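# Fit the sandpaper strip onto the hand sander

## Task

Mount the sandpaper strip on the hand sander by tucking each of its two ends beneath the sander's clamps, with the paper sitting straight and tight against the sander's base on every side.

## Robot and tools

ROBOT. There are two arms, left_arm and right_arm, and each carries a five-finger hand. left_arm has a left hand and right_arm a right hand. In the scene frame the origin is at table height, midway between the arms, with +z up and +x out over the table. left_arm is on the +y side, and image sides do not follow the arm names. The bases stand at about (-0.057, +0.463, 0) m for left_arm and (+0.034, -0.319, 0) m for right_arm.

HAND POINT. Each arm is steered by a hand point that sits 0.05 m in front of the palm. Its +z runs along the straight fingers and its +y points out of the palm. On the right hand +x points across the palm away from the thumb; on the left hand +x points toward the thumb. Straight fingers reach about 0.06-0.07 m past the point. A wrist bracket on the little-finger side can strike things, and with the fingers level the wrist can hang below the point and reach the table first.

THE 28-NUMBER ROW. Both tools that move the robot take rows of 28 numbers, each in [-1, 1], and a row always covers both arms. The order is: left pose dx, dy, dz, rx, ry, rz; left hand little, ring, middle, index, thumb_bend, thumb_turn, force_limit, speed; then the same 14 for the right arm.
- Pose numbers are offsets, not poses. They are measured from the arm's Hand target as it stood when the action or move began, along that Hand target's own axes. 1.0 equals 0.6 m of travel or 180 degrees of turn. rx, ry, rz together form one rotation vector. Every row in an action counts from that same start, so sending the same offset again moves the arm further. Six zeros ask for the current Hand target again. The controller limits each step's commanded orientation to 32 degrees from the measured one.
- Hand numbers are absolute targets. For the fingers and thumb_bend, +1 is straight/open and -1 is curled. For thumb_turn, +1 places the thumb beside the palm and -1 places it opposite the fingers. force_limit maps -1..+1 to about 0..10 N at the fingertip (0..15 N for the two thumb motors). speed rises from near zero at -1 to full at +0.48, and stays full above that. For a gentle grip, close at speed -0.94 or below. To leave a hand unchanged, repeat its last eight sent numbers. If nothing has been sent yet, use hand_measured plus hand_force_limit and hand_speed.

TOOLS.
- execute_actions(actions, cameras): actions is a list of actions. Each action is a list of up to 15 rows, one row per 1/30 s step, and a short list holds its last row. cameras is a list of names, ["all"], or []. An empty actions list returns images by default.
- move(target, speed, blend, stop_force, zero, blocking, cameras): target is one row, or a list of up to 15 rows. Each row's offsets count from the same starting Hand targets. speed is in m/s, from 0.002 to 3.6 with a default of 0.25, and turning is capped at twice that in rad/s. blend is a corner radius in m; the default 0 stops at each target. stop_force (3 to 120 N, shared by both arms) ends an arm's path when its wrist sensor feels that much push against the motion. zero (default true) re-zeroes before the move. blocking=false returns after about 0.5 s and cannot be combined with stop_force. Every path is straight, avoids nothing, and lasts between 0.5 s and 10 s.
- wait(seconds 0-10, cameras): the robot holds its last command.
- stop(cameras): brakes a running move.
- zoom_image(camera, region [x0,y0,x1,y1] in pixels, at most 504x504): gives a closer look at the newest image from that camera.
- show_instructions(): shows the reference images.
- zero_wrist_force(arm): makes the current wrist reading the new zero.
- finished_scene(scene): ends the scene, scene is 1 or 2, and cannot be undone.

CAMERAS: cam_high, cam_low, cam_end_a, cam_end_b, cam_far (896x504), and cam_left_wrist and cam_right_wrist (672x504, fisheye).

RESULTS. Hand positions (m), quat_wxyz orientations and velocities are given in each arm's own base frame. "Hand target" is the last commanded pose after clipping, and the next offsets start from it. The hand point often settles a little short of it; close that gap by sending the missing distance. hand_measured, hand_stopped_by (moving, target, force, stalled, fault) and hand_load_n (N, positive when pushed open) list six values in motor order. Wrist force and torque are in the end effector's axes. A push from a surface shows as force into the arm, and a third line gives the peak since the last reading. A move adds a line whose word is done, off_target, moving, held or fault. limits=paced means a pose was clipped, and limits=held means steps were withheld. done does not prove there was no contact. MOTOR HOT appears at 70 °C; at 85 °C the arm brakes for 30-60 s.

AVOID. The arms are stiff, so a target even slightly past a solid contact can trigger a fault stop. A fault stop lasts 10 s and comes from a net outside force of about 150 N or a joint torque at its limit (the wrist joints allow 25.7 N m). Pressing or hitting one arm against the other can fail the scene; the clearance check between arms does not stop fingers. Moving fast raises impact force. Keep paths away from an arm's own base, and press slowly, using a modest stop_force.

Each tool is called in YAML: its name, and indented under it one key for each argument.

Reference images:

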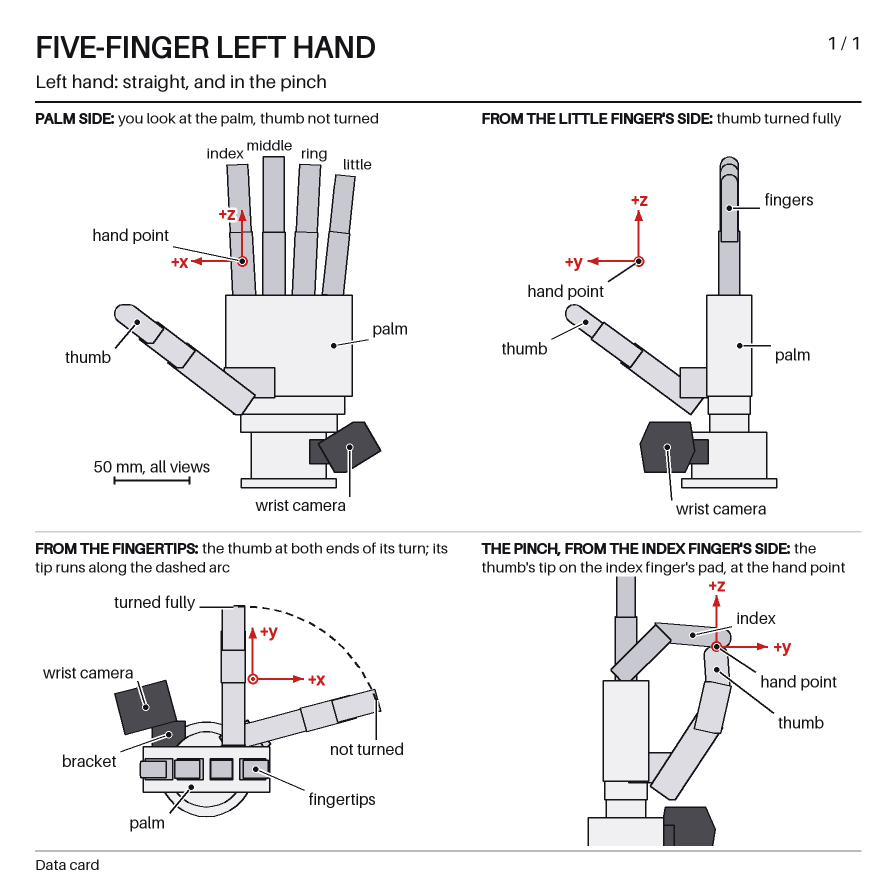

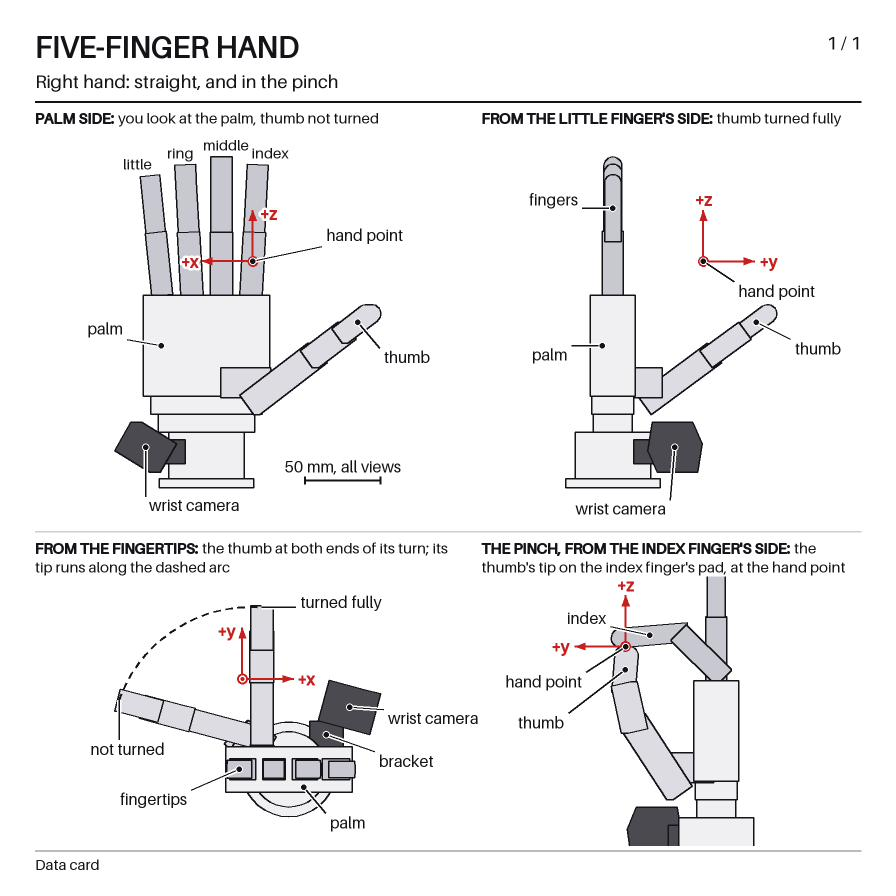

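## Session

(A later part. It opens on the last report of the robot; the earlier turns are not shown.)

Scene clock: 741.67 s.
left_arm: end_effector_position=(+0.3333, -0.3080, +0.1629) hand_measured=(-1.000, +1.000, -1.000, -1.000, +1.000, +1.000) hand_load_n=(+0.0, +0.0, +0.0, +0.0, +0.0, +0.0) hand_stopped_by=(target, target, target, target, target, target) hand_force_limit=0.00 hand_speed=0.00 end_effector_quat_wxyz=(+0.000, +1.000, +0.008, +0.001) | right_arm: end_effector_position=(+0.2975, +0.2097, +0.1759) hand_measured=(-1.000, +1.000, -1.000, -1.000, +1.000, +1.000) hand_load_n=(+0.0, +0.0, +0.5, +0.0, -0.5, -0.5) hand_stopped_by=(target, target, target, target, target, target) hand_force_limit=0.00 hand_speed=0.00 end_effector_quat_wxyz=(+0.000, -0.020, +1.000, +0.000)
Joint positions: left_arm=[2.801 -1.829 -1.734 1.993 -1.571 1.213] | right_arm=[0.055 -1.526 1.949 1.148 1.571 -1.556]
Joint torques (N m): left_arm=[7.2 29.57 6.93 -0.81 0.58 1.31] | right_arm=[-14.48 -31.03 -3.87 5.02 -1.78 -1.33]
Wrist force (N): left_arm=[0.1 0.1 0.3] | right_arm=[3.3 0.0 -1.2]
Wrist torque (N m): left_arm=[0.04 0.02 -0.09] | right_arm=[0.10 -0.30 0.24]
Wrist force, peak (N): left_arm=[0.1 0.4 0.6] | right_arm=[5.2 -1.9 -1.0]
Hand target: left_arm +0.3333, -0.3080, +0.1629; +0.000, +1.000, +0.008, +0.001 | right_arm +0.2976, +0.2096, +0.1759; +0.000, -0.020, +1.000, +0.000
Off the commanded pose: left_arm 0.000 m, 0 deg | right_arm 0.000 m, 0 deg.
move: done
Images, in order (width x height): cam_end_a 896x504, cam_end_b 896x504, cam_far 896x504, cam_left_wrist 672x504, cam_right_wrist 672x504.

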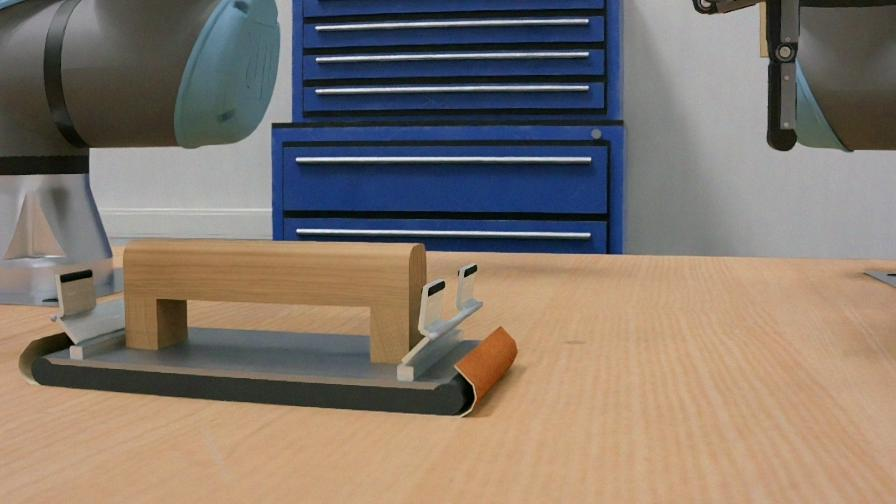

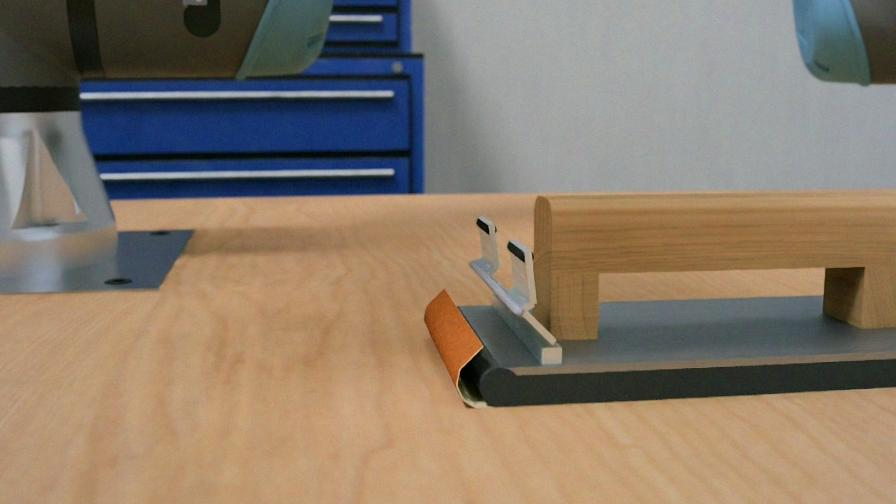

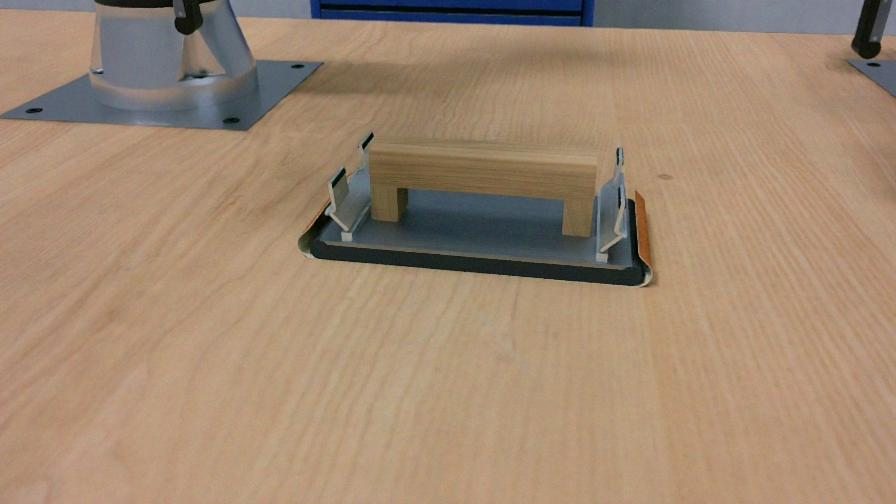

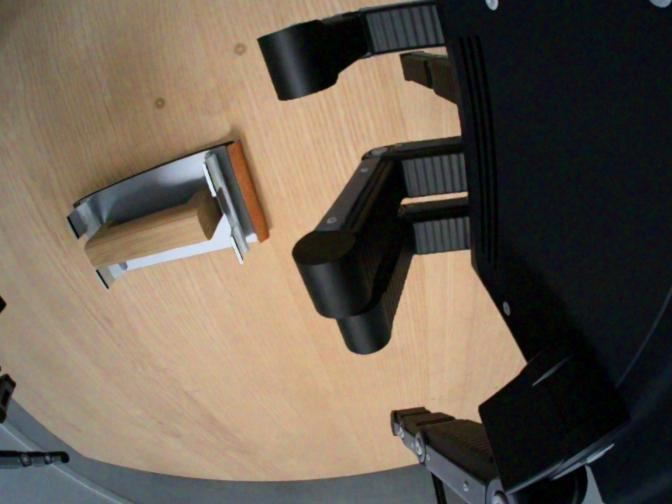

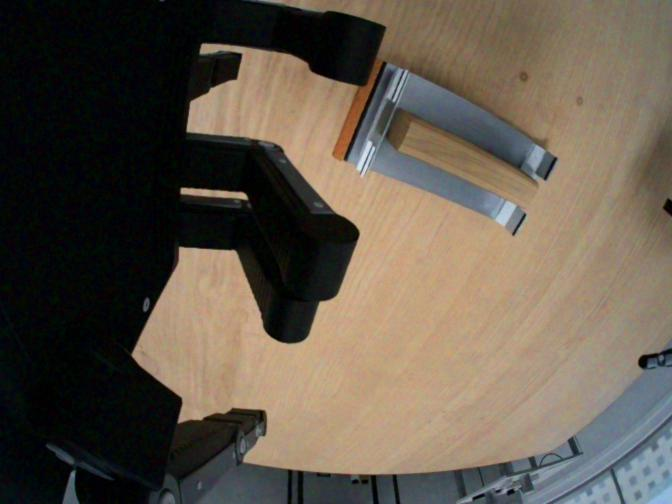

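move:
  target: [0.1595,0.2757,0.0217,0,0,0.029,-1,1,-1,-1,1,1,0,0,0,0,0,0,0,0.029,-1,1,-1,-1,1,1,0,0]
  speed: 0.2
  cameras: ["cam_end_a","cam_far","cam_left_wrist"]

zoom_image:
  camera: "cam_left_wrist"
  region: [280, 0, 480, 200]

zoom_image:
  camera: "cam_far"
  region: [500, 60, 700, 290]

Scene clock: 803.57 s.
left_arm: end_effector_position=(+0.4317, -0.4718, +0.1502) hand_measured=(-1.000, +1.000, -1.000, -1.000, +1.000, +1.000) hand_load_n=(+0.0, +0.0, +0.0, +0.0, +0.0, +0.0) hand_stopped_by=(target, target, target, target, target, target) hand_force_limit=0.00 hand_speed=0.00 end_effector_quat_wxyz=(+0.000, +0.999, -0.037, +0.001) | right_arm: end_effector_position=(+0.2976, +0.2096, +0.1759) hand_measured=(-1.000, +1.000, -1.000, -1.000, +1.000, +1.000) hand_load_n=(+0.0, +0.0, +0.0, +0.0, -0.5, +0.0) hand_stopped_by=(target, target, target, target, target, target) hand_force_limit=0.00 hand_speed=0.00 end_effector_quat_wxyz=(+0.000, +0.025, +1.000, +0.000)
Joint positions: left_arm=[2.585 -2.28 -1.078 1.79 -1.571 1.088] | right_arm=[0.066 -1.535 1.958 1.147 1.571 -1.454]
Joint torques (N m): left_arm=[-6.55 34.05 26.83 -4.47 -1.34 -1.96] | right_arm=[14.05 -30.66 -3.74 0.19 1.98 1.44]
Wrist force (N): left_arm=[0.1 0.3 0.4] | right_arm=[2.8 0.1 -1.3]
Wrist torque (N m): left_arm=[0.07 0.04 0.01] | right_arm=[0.12 -0.26 0.09]
Wrist force, peak (N): left_arm=[0.4 1.3 0.4] | right_arm=[3.6 -0.1 -1.2]
Hand target: left_arm +0.4318, -0.4718, +0.1501; +0.000, +0.999, -0.037, +0.001 | right_arm +0.2976, +0.2096, +0.1759; +0.000, +0.025, +1.000, +0.000
Off the commanded pose: left_arm 0.000 m, 0 deg | right_arm 0.000 m, 0 deg.
move: done
Images, in order (width x height): cam_end_a 896x504, cam_far 896x504, cam_left_wrist 672x504.

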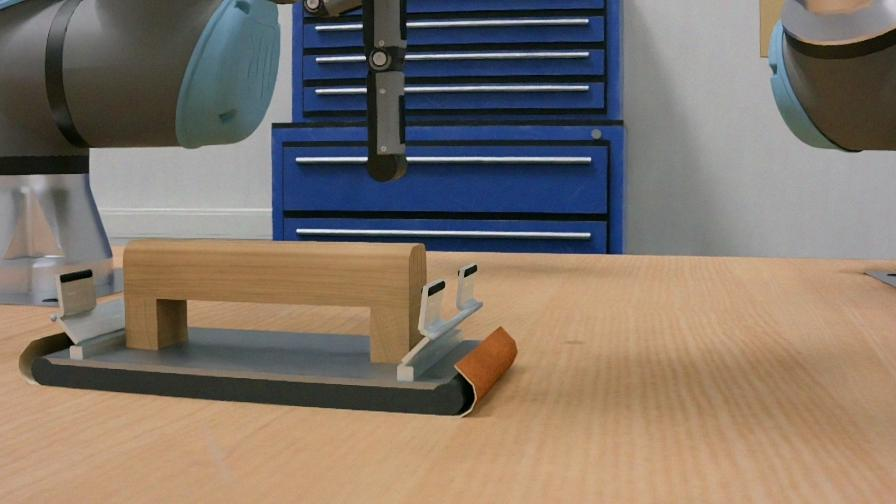

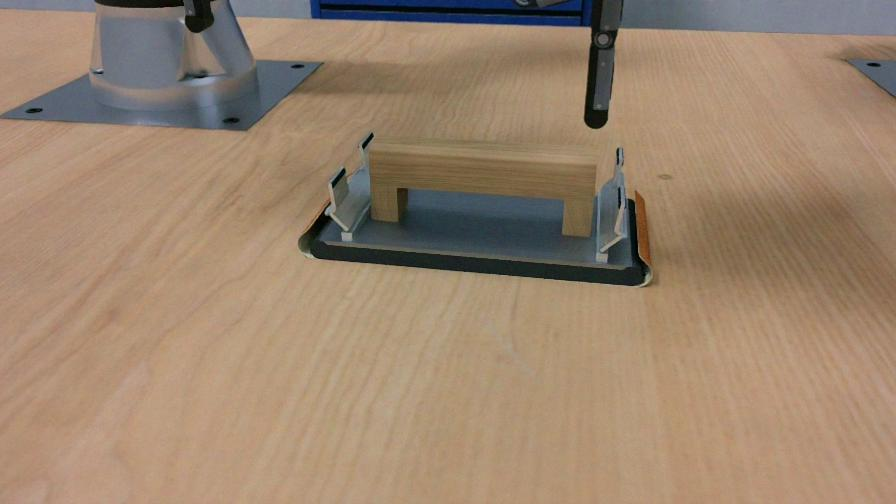

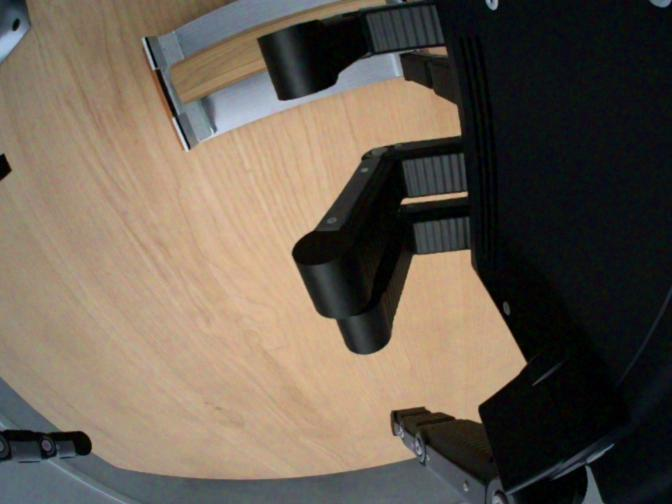

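Scaled by 2.520 from the camera's 672x504 image, which has a finer 960x720 frame.

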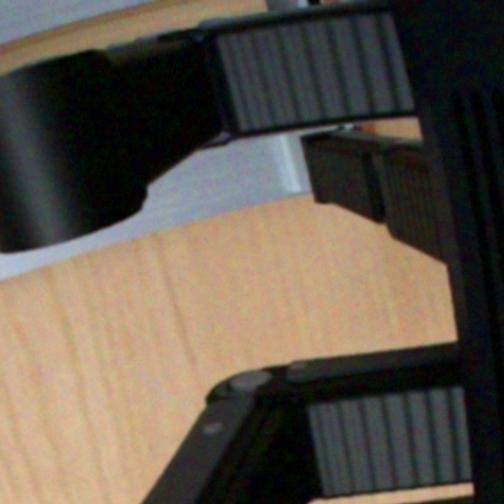

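Scaled by 2.191 from the camera's 896x504 image, which has a finer 1280x720 frame.

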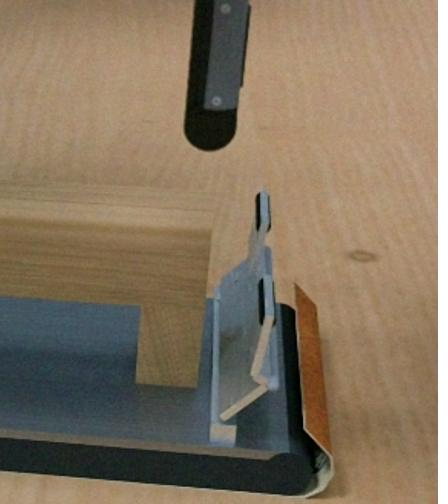

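move:
  target: [0,0,0.06,0,0,0,-1,1,-1,-1,1,1,0,0,0,0,0,0,0,0,-1,1,-1,-1,1,1,0,0]
  speed: 0.15
  stop_force: 5
  cameras: ["cam_end_a","cam_far","cam_left_wrist"]

zoom_image:
  camera: "cam_left_wrist"
  region: [280, 0, 480, 200]

zoom_image:
  camera: "cam_far"
  region: [500, 60, 700, 290]

Scene clock: 813.57 s.
left_arm: end_effector_position=(+0.4318, -0.4719, +0.1141) hand_measured=(-1.000, +1.000, -1.000, -1.000, +1.000, +1.000) hand_load_n=(+0.0, +0.0, +0.0, +0.0, +0.0, +0.0) hand_stopped_by=(target, target, target, target, target, target) hand_force_limit=0.00 hand_speed=0.00 end_effector_quat_wxyz=(+0.000, +0.999, -0.037, +0.001) | right_arm: end_effector_position=(+0.2976, +0.2096, +0.1759) hand_measured=(-1.000, +1.000, -1.000, -1.000, +1.000, +1.000) hand_load_n=(+0.0, +0.0, +0.0, +0.0, +0.0, +0.0) hand_stopped_by=(target, target, target, target, target, target) hand_force_limit=0.00 hand_speed=0.00 end_effector_quat_wxyz=(+0.000, +0.025, +1.000, +0.000)
Joint positions: left_arm=[2.585 -2.305 -1.131 1.866 -1.571 1.088] | right_arm=[0.066 -1.535 1.958 1.147 1.571 -1.454]
Joint torques (N m): left_arm=[2.47 33.69 6.67 -0.92 0.87 0.79] | right_arm=[13.17 -30.21 -3.44 0.42 1.99 1.42]
Wrist force (N): left_arm=[0.0 0.4 0.2] | right_arm=[3.3 0.0 -1.1]
Wrist torque (N m): left_arm=[0.08 0.05 0.01] | right_arm=[0.08 -0.34 0.11]
Wrist force, peak (N): left_arm=[0.0 0.5 0.7] | right_arm=[3.5 0.1 -1.3]
Hand target: left_arm +0.4318, -0.4718, +0.1141; +0.000, +0.999, -0.037, +0.001 | right_arm +0.2976, +0.2096, +0.1759; +0.000, +0.025, +1.000, +0.000
Off the commanded pose: left_arm 0.000 m, 0 deg | right_arm 0.000 m, 0 deg.
move: done
Images, in order (width x height): cam_end_a 896x504, cam_far 896x504, cam_left_wrist 672x504.

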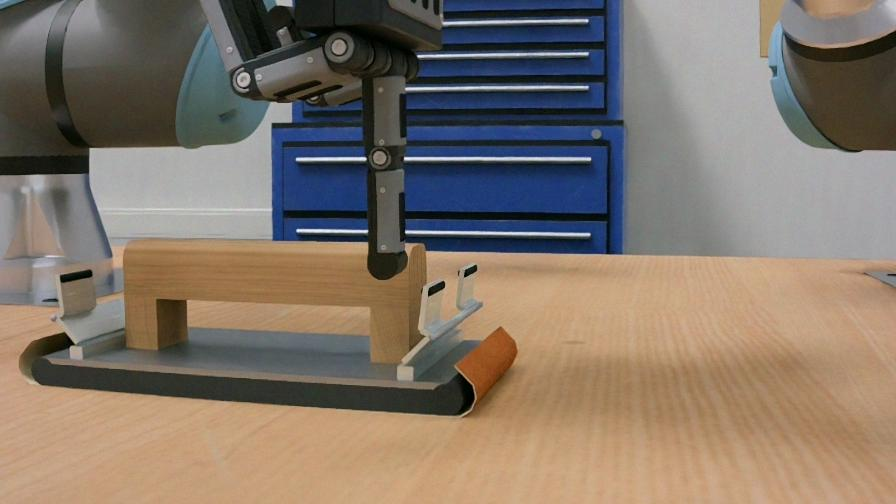

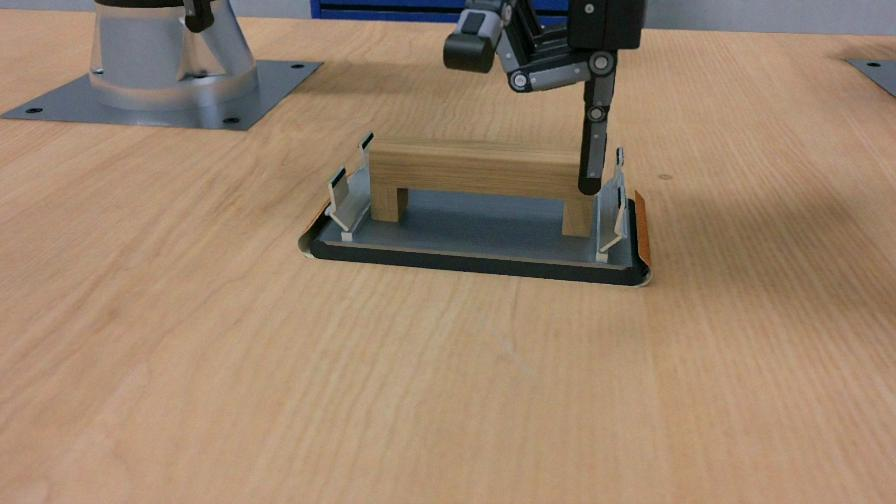

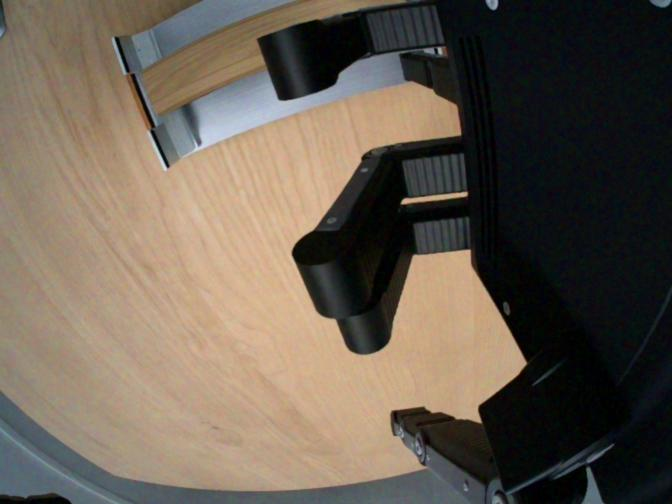

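Scaled by 2.520 from the camera's 672x504 image, which has a finer 960x720 frame.

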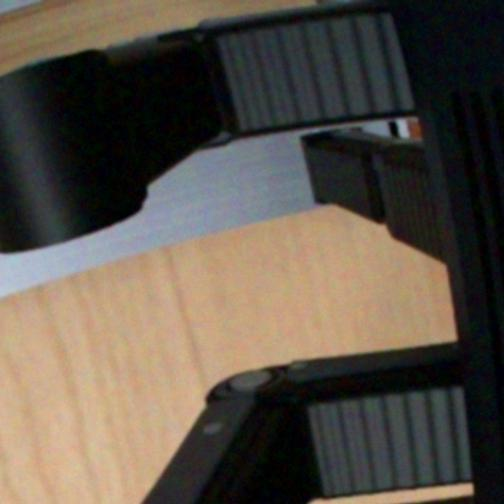

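Scaled by 2.191 from the camera's 896x504 image, which has a finer 1280x720 frame.

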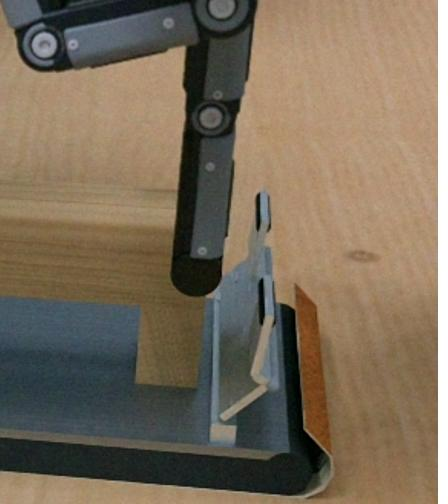

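move:
  target:
    - [0.008,0,0.02,0,0,0,-1,1,-1,-1,1,1,0,0,0,0,0,0,0,0,-1,1,-1,-1,1,1,0,0]
    - [0.008,-0.0233,0.02,0,0,0,-1,1,-1,-1,1,1,0,0,0,0,0,0,0,0,-1,1,-1,-1,1,1,0,0]
  speed: [0.1,0.04]
  stop_force: 5
  cameras: ["cam_end_a","cam_far","cam_left_wrist"]

zoom_image:
  camera: "cam_end_a"
  region: [360, 210, 560, 430]

zoom_image:
  camera: "cam_far"
  region: [500, 60, 700, 290]

Scene clock: 824.80 s.
left_arm: end_effector_position=(+0.4377, -0.4583, +0.1022) hand_measured=(-1.000, +1.000, -1.000, -1.000, +1.000, +1.000) hand_load_n=(+0.0, -4.0, +0.0, +0.0, +0.0, +0.0) hand_stopped_by=(target, target, target, target, target, target) hand_force_limit=0.00 hand_speed=0.00 end_effector_quat_wxyz=(+0.000, +0.999, -0.037, +0.001) | right_arm: end_effector_position=(+0.2976, +0.2096, +0.1759) hand_measured=(-1.000, +1.000, -1.000, -1.000, +1.000, +1.000) hand_load_n=(+0.0, +0.0, +0.0, +0.0, +0.0, +0.0) hand_stopped_by=(target, target, target, target, target, target) hand_force_limit=0.00 hand_speed=0.00 end_effector_quat_wxyz=(+0.000, +0.025, +1.000, +0.000)
Joint positions: left_arm=[2.611 -2.301 -1.17 1.902 -1.571 1.115] | right_arm=[0.066 -1.535 1.958 1.147 1.571 -1.454]
Joint torques (N m): left_arm=[10.12 47.9 5.36 -1.11 0.19 1.53] | right_arm=[13.41 -29.83 -4.47 0.62 1.87 1.4]
Wrist force (N): left_arm=[-0.5 4.7 0.0] | right_arm=[3.0 0.2 -1.3]
Wrist torque (N m): left_arm=[0.00 0.00 -0.34] | right_arm=[0.12 -0.29 0.11]
Wrist force, peak (N): left_arm=[-0.6 4.8 -0.4] | right_arm=[3.5 0.1 -1.4]
Hand target: left_arm +0.4377, -0.4583, +0.1022; +0.000, +0.999, -0.037, +0.001 | right_arm +0.2976, +0.2096, +0.1759; +0.000, +0.025, +1.000, +0.000
Off the commanded pose: left_arm 0.000 m, 0 deg | right_arm 0.000 m, 0 deg.
move: done
Images, in order (width x height): cam_end_a 896x504, cam_far 896x504, cam_left_wrist 672x504.

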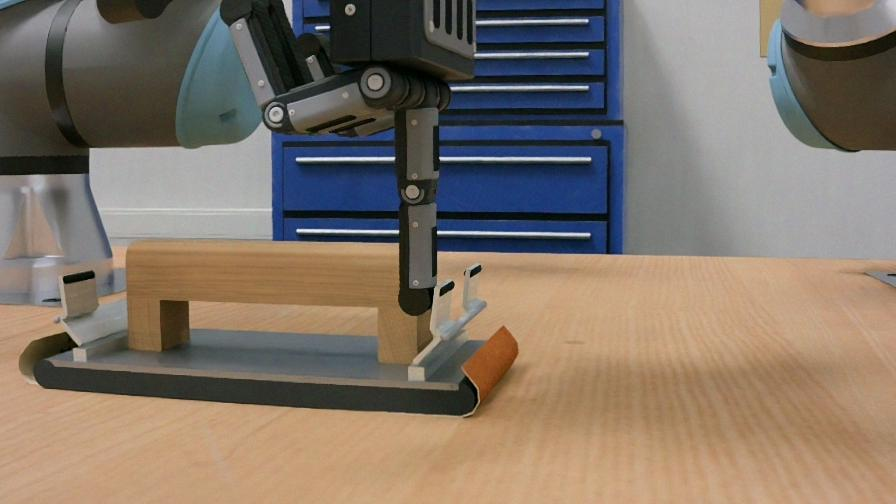

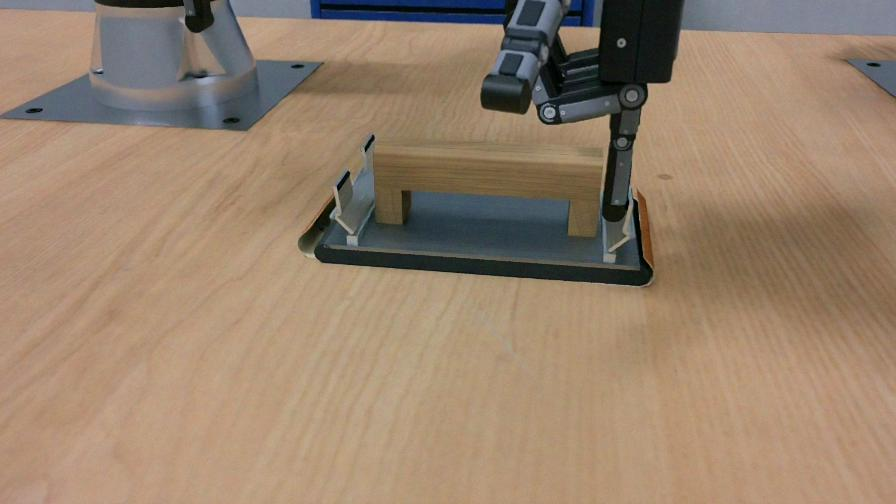

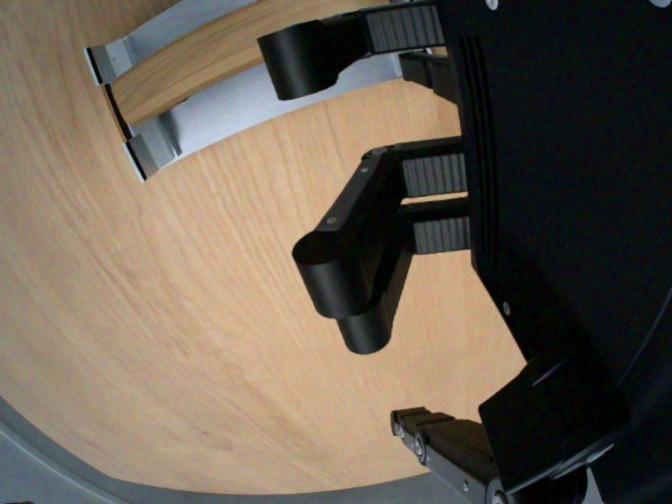

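Scaled by 2.291 from the camera's 896x504 image, which has a finer 1280x720 frame.

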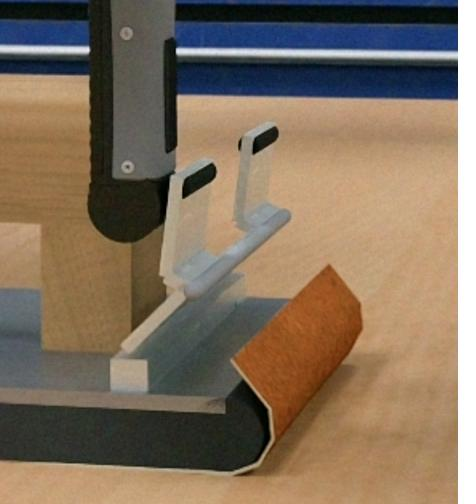

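Scaled by 2.191 from the camera's 896x504 image, which has a finer 1280x720 frame.

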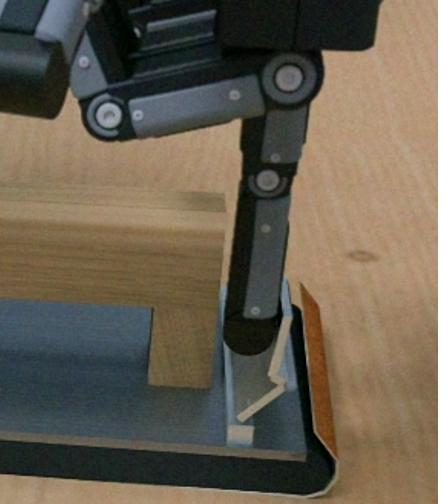

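move:
  target:
    - [0,0.017,0,0,0,0,-1,1,-1,-1,1,1,0,0,0,0,0,0,0,0,-1,1,-1,-1,1,1,0,0]
    - [0,0.017,-0.12,0,0,0,-1,1,-1,-1,1,1,0,0,0,0,0,0,0,0,-1,1,-1,-1,1,1,0,0]
    - [-0.079,-0.213,-0.12,0,0,0,-1,1,-1,-1,1,1,0,0,0,0,0,0,0,0,-1,1,-1,-1,1,1,0,0]
  speed: 0.2
  cameras: []

move:
  target: [0,0,0.09,0,0,0,-0.24,-0.24,-0.24,-0.24,1,-1,0,0.2,0,0,0,0,0,0,-1,1,-1,-1,1,1,0,0]
  speed: 0.2
  cameras: ["cam_end_a","cam_far","cam_left_wrist"]

Scene clock: 903.93 s.
left_arm: end_effector_position=(+0.3998, -0.3274, +0.1740) hand_measured=(-1.000, +1.000, -1.000, -1.000, +1.000, +1.000) hand_load_n=(+0.0, +0.0, +0.0, +0.0, +0.0, +0.0) hand_stopped_by=(target, target, target, target, target, target) hand_force_limit=0.00 hand_speed=0.00 end_effector_quat_wxyz=(+0.000, +0.999, -0.037, +0.001) | right_arm: end_effector_position=(+0.2976, +0.2096, +0.1759) hand_measured=(-1.000, +1.000, -1.000, -1.000, +1.000, +1.000) hand_load_n=(+0.0, +0.0, +0.0, +0.0, +0.0, +0.0) hand_stopped_by=(target, target, target, target, target, target) hand_force_limit=0.00 hand_speed=0.00 end_effector_quat_wxyz=(+0.000, +0.025, +1.000, +0.000)
Joint positions: left_arm=[2.82 -1.975 -1.502 1.907 -1.571 1.323] | right_arm=[0.066 -1.535 1.958 1.147 1.571 -1.454]
Joint torques (N m): left_arm=[8.04 38.39 6.7 -0.83 0.99 1.33] | right_arm=[13.2 -29.52 -4.39 1.11 1.93 1.46]
Wrist force (N): left_arm=[0.0 0.4 0.5] | right_arm=[2.9 0.0 -1.2]
Wrist torque (N m): left_arm=[0.08 0.06 -0.12] | right_arm=[0.07 -0.26 0.08]
Wrist force, peak (N): left_arm=[-0.8 4.9 -0.5] | right_arm=[3.5 0.1 -1.2]
Hand target: left_arm +0.3998, -0.3273, +0.1740; +0.000, +0.999, -0.037, +0.001 | right_arm +0.2976, +0.2096, +0.1759; +0.000, +0.025, +1.000, +0.000
Off the commanded pose: left_arm 0.000 m, 0 deg | right_arm 0.000 m, 0 deg.
move: done
No camera images: "cameras" was empty.

Scene clock: 905.10 s.
left_arm: end_effector_position=(+0.3999, -0.3273, +0.1201) hand_measured=(-0.240, -0.240, -0.240, -0.240, +1.000, -1.000) hand_load_n=(+0.0, +0.0, +0.0, +0.0, +0.0, +0.0) hand_stopped_by=(target, target, target, target, target, target) hand_force_limit=0.00 hand_speed=0.20 end_effector_quat_wxyz=(+0.000, +0.999, -0.037, +0.001) | right_arm: end_effector_position=(+0.2976, +0.2096, +0.1759) hand_measured=(-1.000, +1.000, -1.000, -1.000, +1.000, +1.000) hand_load_n=(+0.0, +0.0, +0.0, +0.0, +0.0, -0.5) hand_stopped_by=(target, target, target, target, target, target) hand_force_limit=0.00 hand_speed=0.00 end_effector_quat_wxyz=(+0.000, +0.025, +1.000, +0.000)
Joint positions: left_arm=[2.82 -2.024 -1.578 2.033 -1.571 1.324] | right_arm=[0.066 -1.535 1.958 1.147 1.571 -1.454]
Joint torques (N m): left_arm=[-3.61 22.8 5.61 -0.93 1.19 -1.7] | right_arm=[13.33 -29.4 -5.26 1.12 1.91 1.28]
Wrist force (N): left_arm=[0.0 0.3 0.3] | right_arm=[3.1 0.0 -1.2]
Wrist torque (N m): left_arm=[0.09 0.06 -0.12] | right_arm=[0.09 -0.30 0.10]
Wrist force, peak (N): left_arm=[-0.1 0.4 0.9] | right_arm=[3.3 0.0 -1.4]
Hand target: left_arm +0.3999, -0.3273, +0.1200; +0.000, +0.999, -0.037, +0.001 | right_arm +0.2976, +0.2096, +0.1759; +0.000, +0.025, +1.000, +0.000
Off the commanded pose: left_arm 0.000 m, 0 deg | right_arm 0.000 m, 0 deg.
move: done
Images, in order (width x height): cam_end_a 896x504, cam_far 896x504, cam_left_wrist 672x504.

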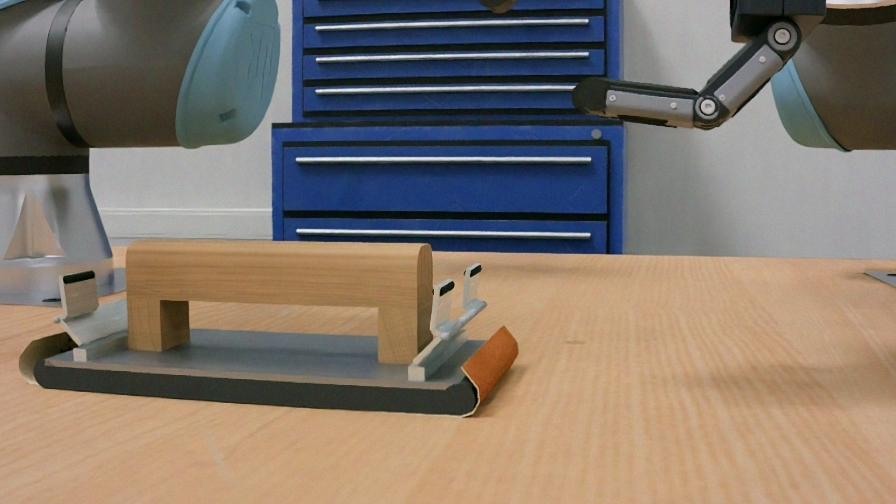

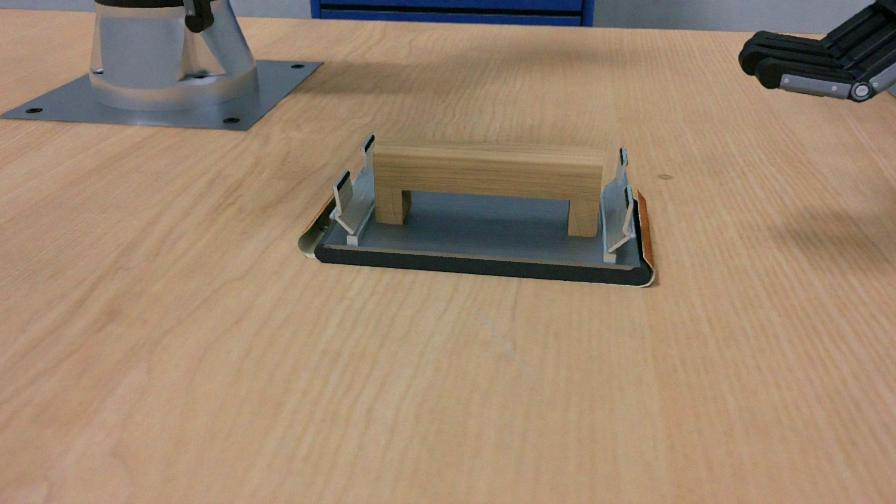

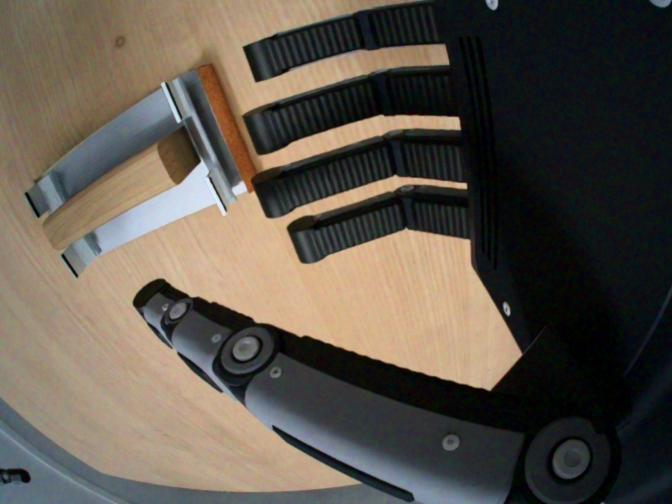

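move:
  target: [0,0,0.1,0,0,0,-0.24,-0.24,-0.24,-0.24,1,-1,0,0.2,0,0,0,0,0,0,-1,1,-1,-1,1,1,0,0]
  speed: 0.2
  cameras: ["cam_end_a","cam_far","cam_left_wrist"]

Scene clock: 927.63 s.
left_arm: end_effector_position=(+0.4000, -0.3273, +0.0602) hand_measured=(-0.240, -0.240, -0.240, -0.240, +1.000, -1.000) hand_load_n=(+0.0, +0.0, +0.0, +0.0, +0.0, +0.0) hand_stopped_by=(target, target, target, target, target, target) hand_force_limit=0.00 hand_speed=0.20 end_effector_quat_wxyz=(+0.000, +0.999, -0.037, +0.001) | right_arm: end_effector_position=(+0.2976, +0.2096, +0.1759) hand_measured=(-1.000, +1.000, -1.000, -1.000, +1.000, +1.000) hand_load_n=(+0.0, +0.0, +0.0, +0.0, +0.0, +0.0) hand_stopped_by=(target, target, target, target, target, target) hand_force_limit=0.00 hand_speed=0.00 end_effector_quat_wxyz=(+0.000, +0.025, +1.000, +0.000)
Joint positions: left_arm=[2.82 -2.095 -1.641 2.168 -1.571 1.324] | right_arm=[0.066 -1.535 1.958 1.147 1.571 -1.454]
Joint torques (N m): left_arm=[-3.95 25.51 4.23 -0.75 1.04 -1.51] | right_arm=[13.2 -29.36 -5.23 1.41 1.89 1.47]
Wrist force (N): left_arm=[0.2 0.3 0.3] | right_arm=[2.9 -0.3 -1.4]
Wrist torque (N m): left_arm=[0.08 0.03 -0.10] | right_arm=[0.05 -0.26 0.07]
Wrist force, peak (N): left_arm=[0.1 0.4 1.0] | right_arm=[3.4 0.3 -1.3]
Hand target: left_arm +0.4000, -0.3273, +0.0600; +0.000, +0.999, -0.037, +0.001 | right_arm +0.2976, +0.2096, +0.1759; +0.000, +0.025, +1.000, +0.000
Off the commanded pose: left_arm 0.000 m, 0 deg | right_arm 0.000 m, 0 deg.
move: done
Images, in order (width x height): cam_end_a 896x504, cam_far 896x504, cam_left_wrist 672x504.

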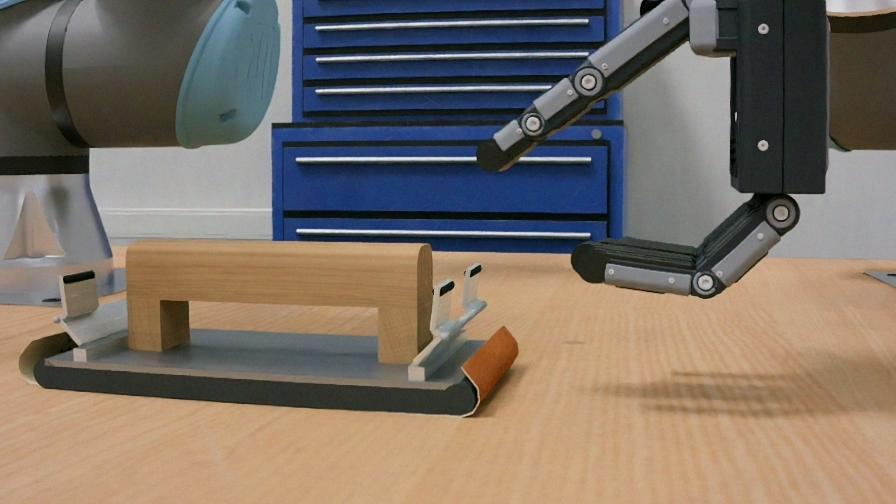

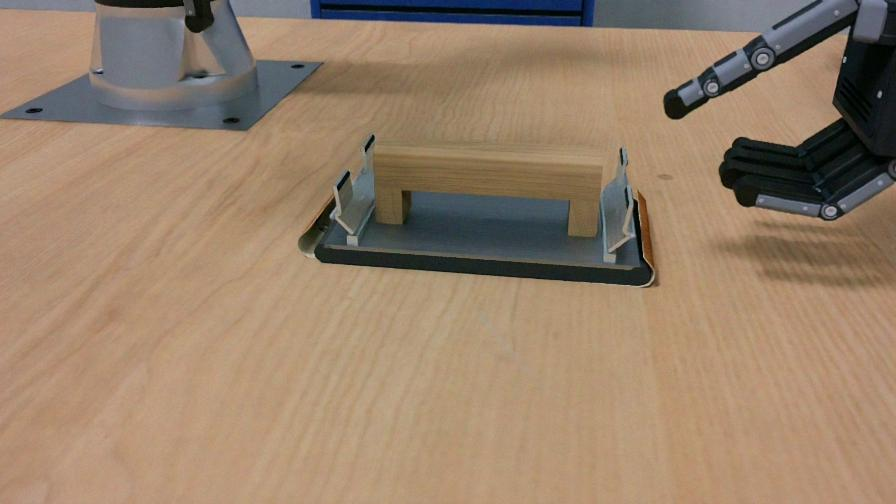

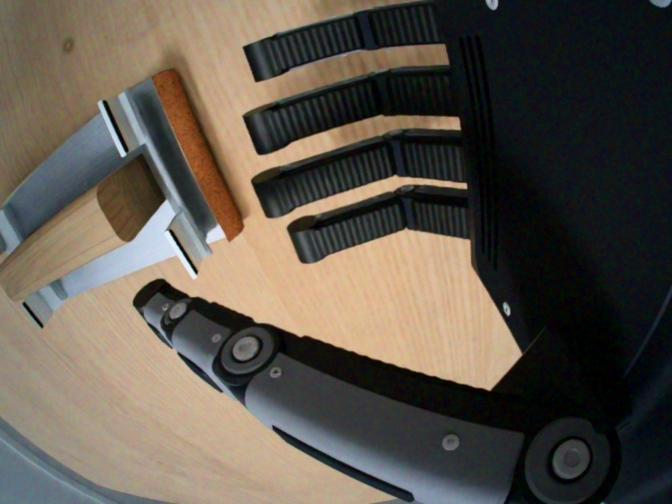

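move:
  target: [0,0,0,0,0,0,-0.24,-0.24,-0.24,-0.24,0.5,-1,0,0.2,0,0,0,0,0,0,-1,1,-1,-1,1,1,0,0]
  cameras: ["cam_end_a"]

move:
  target: [0,0,0,0,0,0,-0.24,-0.24,-0.24,-0.24,0.0,-1,0,0.2,0,0,0,0,0,0,-1,1,-1,-1,1,1,0,0]
  cameras: ["cam_end_a","cam_left_wrist"]

Scene clock: 942.27 s.
left_arm: end_effector_position=(+0.4000, -0.3273, +0.0600) hand_measured=(-0.240, -0.240, -0.240, -0.240, +0.500, -1.000) hand_load_n=(+0.0, +0.0, +0.0, +0.0, +0.0, +0.0) hand_stopped_by=(target, target, target, target, target, target) hand_force_limit=0.00 hand_speed=0.20 end_effector_quat_wxyz=(+0.000, +0.999, -0.037, +0.001) | right_arm: end_effector_position=(+0.2976, +0.2096, +0.1759) hand_measured=(-1.000, +1.000, -1.000, -1.000, +1.000, +1.000) hand_load_n=(+0.0, +0.0, +0.0, +0.5, +0.0, +0.0) hand_stopped_by=(target, target, target, target, target, target) hand_force_limit=0.00 hand_speed=0.00 end_effector_quat_wxyz=(+0.000, +0.025, +1.000, +0.000)
Joint positions: left_arm=[2.82 -2.096 -1.642 2.168 -1.571 1.324] | right_arm=[0.066 -1.535 1.958 1.147 1.571 -1.454]
Joint torques (N m): left_arm=[-5.84 24.76 6.29 -1.03 0.59 -1.8] | right_arm=[13.24 -28.69 -5.37 1.57 1.84 1.41]
Wrist force (N): left_arm=[0.1 0.3 0.4] | right_arm=[3.2 0.5 -1.5]
Wrist torque (N m): left_arm=[0.07 0.04 -0.10] | right_arm=[0.18 -0.30 0.12]
Wrist force, peak (N): left_arm=[-0.1 0.4 0.7] | right_arm=[3.4 0.0 -1.4]
Hand target: left_arm +0.4000, -0.3273, +0.0600; +0.000, +0.999, -0.037, +0.001 | right_arm +0.2976, +0.2096, +0.1759; +0.000, +0.025, +1.000, +0.000
Off the commanded pose: left_arm 0.000 m, 0 deg | right_arm 0.000 m, 0 deg.
move: done
Images, in order (width x height): cam_end_a 896x504.

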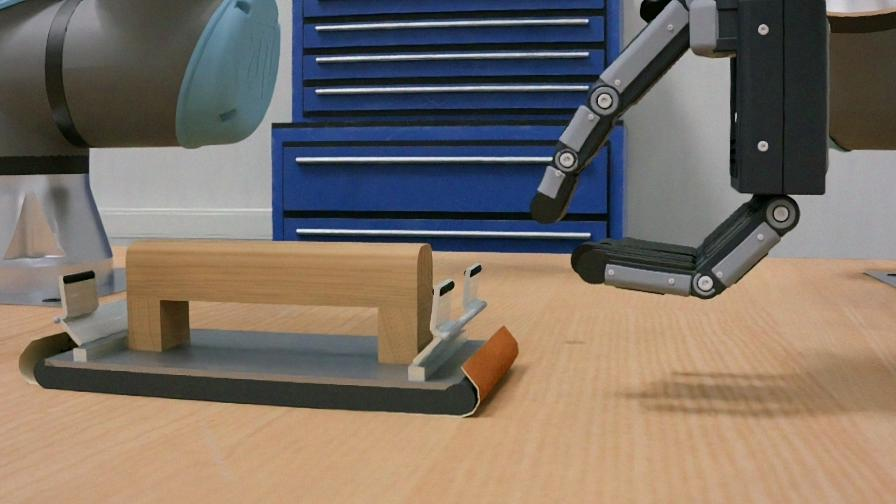

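Scene clock: 942.80 s.
left_arm: end_effector_position=(+0.4000, -0.3273, +0.0600) hand_measured=(-0.240, -0.240, -0.240, -0.240, +0.058, -1.000) hand_load_n=(+0.0, +0.0, +6.5, +3.0, +9.0, +1.0) hand_stopped_by=(target, target, target, target, force, target) hand_force_limit=0.00 hand_speed=0.20 end_effector_quat_wxyz=(+0.000, +0.999, -0.037, +0.001) | right_arm: end_effector_position=(+0.2976, +0.2096, +0.1759) hand_measured=(-1.000, +1.000, -1.000, -1.000, +1.000, +1.000) hand_load_n=(+0.0, +0.0, +0.0, +0.0, -0.5, +0.0) hand_stopped_by=(target, target, target, target, target, target) hand_force_limit=0.00 hand_speed=0.00 end_effector_quat_wxyz=(+0.000, +0.025, +1.000, +0.000)
Joint positions: left_arm=[2.82 -2.096 -1.642 2.168 -1.571 1.324] | right_arm=[0.066 -1.535 1.958 1.147 1.571 -1.454]
Joint torques (N m): left_arm=[-6.05 24.92 6.51 -1.1 0.6 -1.93] | right_arm=[13.69 -28.59 -5.37 1.58 1.9 1.3]
Wrist force (N): left_arm=[0.0 0.5 0.4] | right_arm=[3.2 0.2 -1.5]
Wrist torque (N m): left_arm=[0.10 0.06 -0.12] | right_arm=[0.13 -0.30 0.10]
Wrist force, peak (N): left_arm=[0.0 0.5 0.4] | right_arm=[3.2 0.2 -1.5]
Hand target: left_arm +0.4000, -0.3273, +0.0600; +0.000, +0.999, -0.037, +0.001 | right_arm +0.2976, +0.2096, +0.1759; +0.000, +0.025, +1.000, +0.000
Off the commanded pose: left_arm 0.000 m, 0 deg | right_arm 0.000 m, 0 deg.
move: done
Images, in order (width x height): cam_end_a 896x504, cam_left_wrist 672x504.

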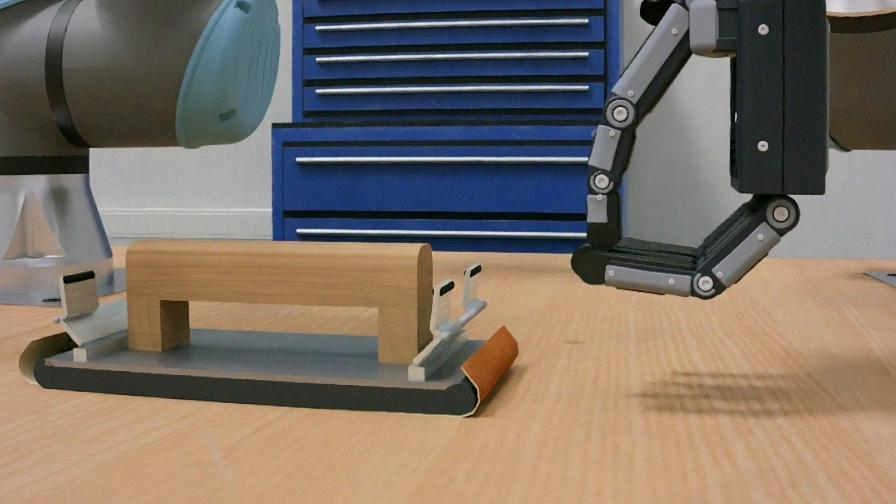

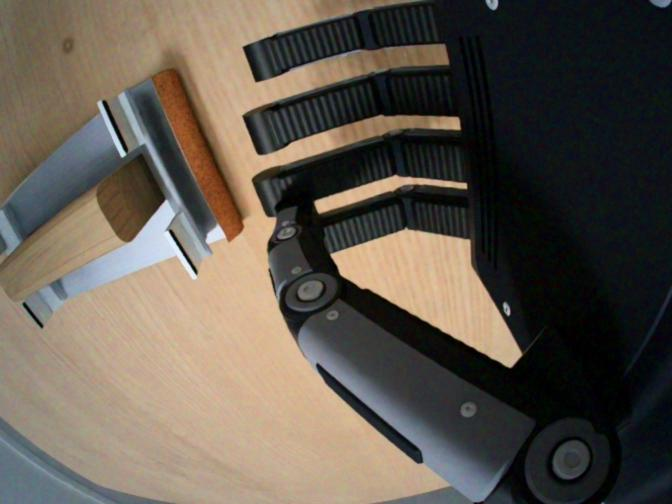

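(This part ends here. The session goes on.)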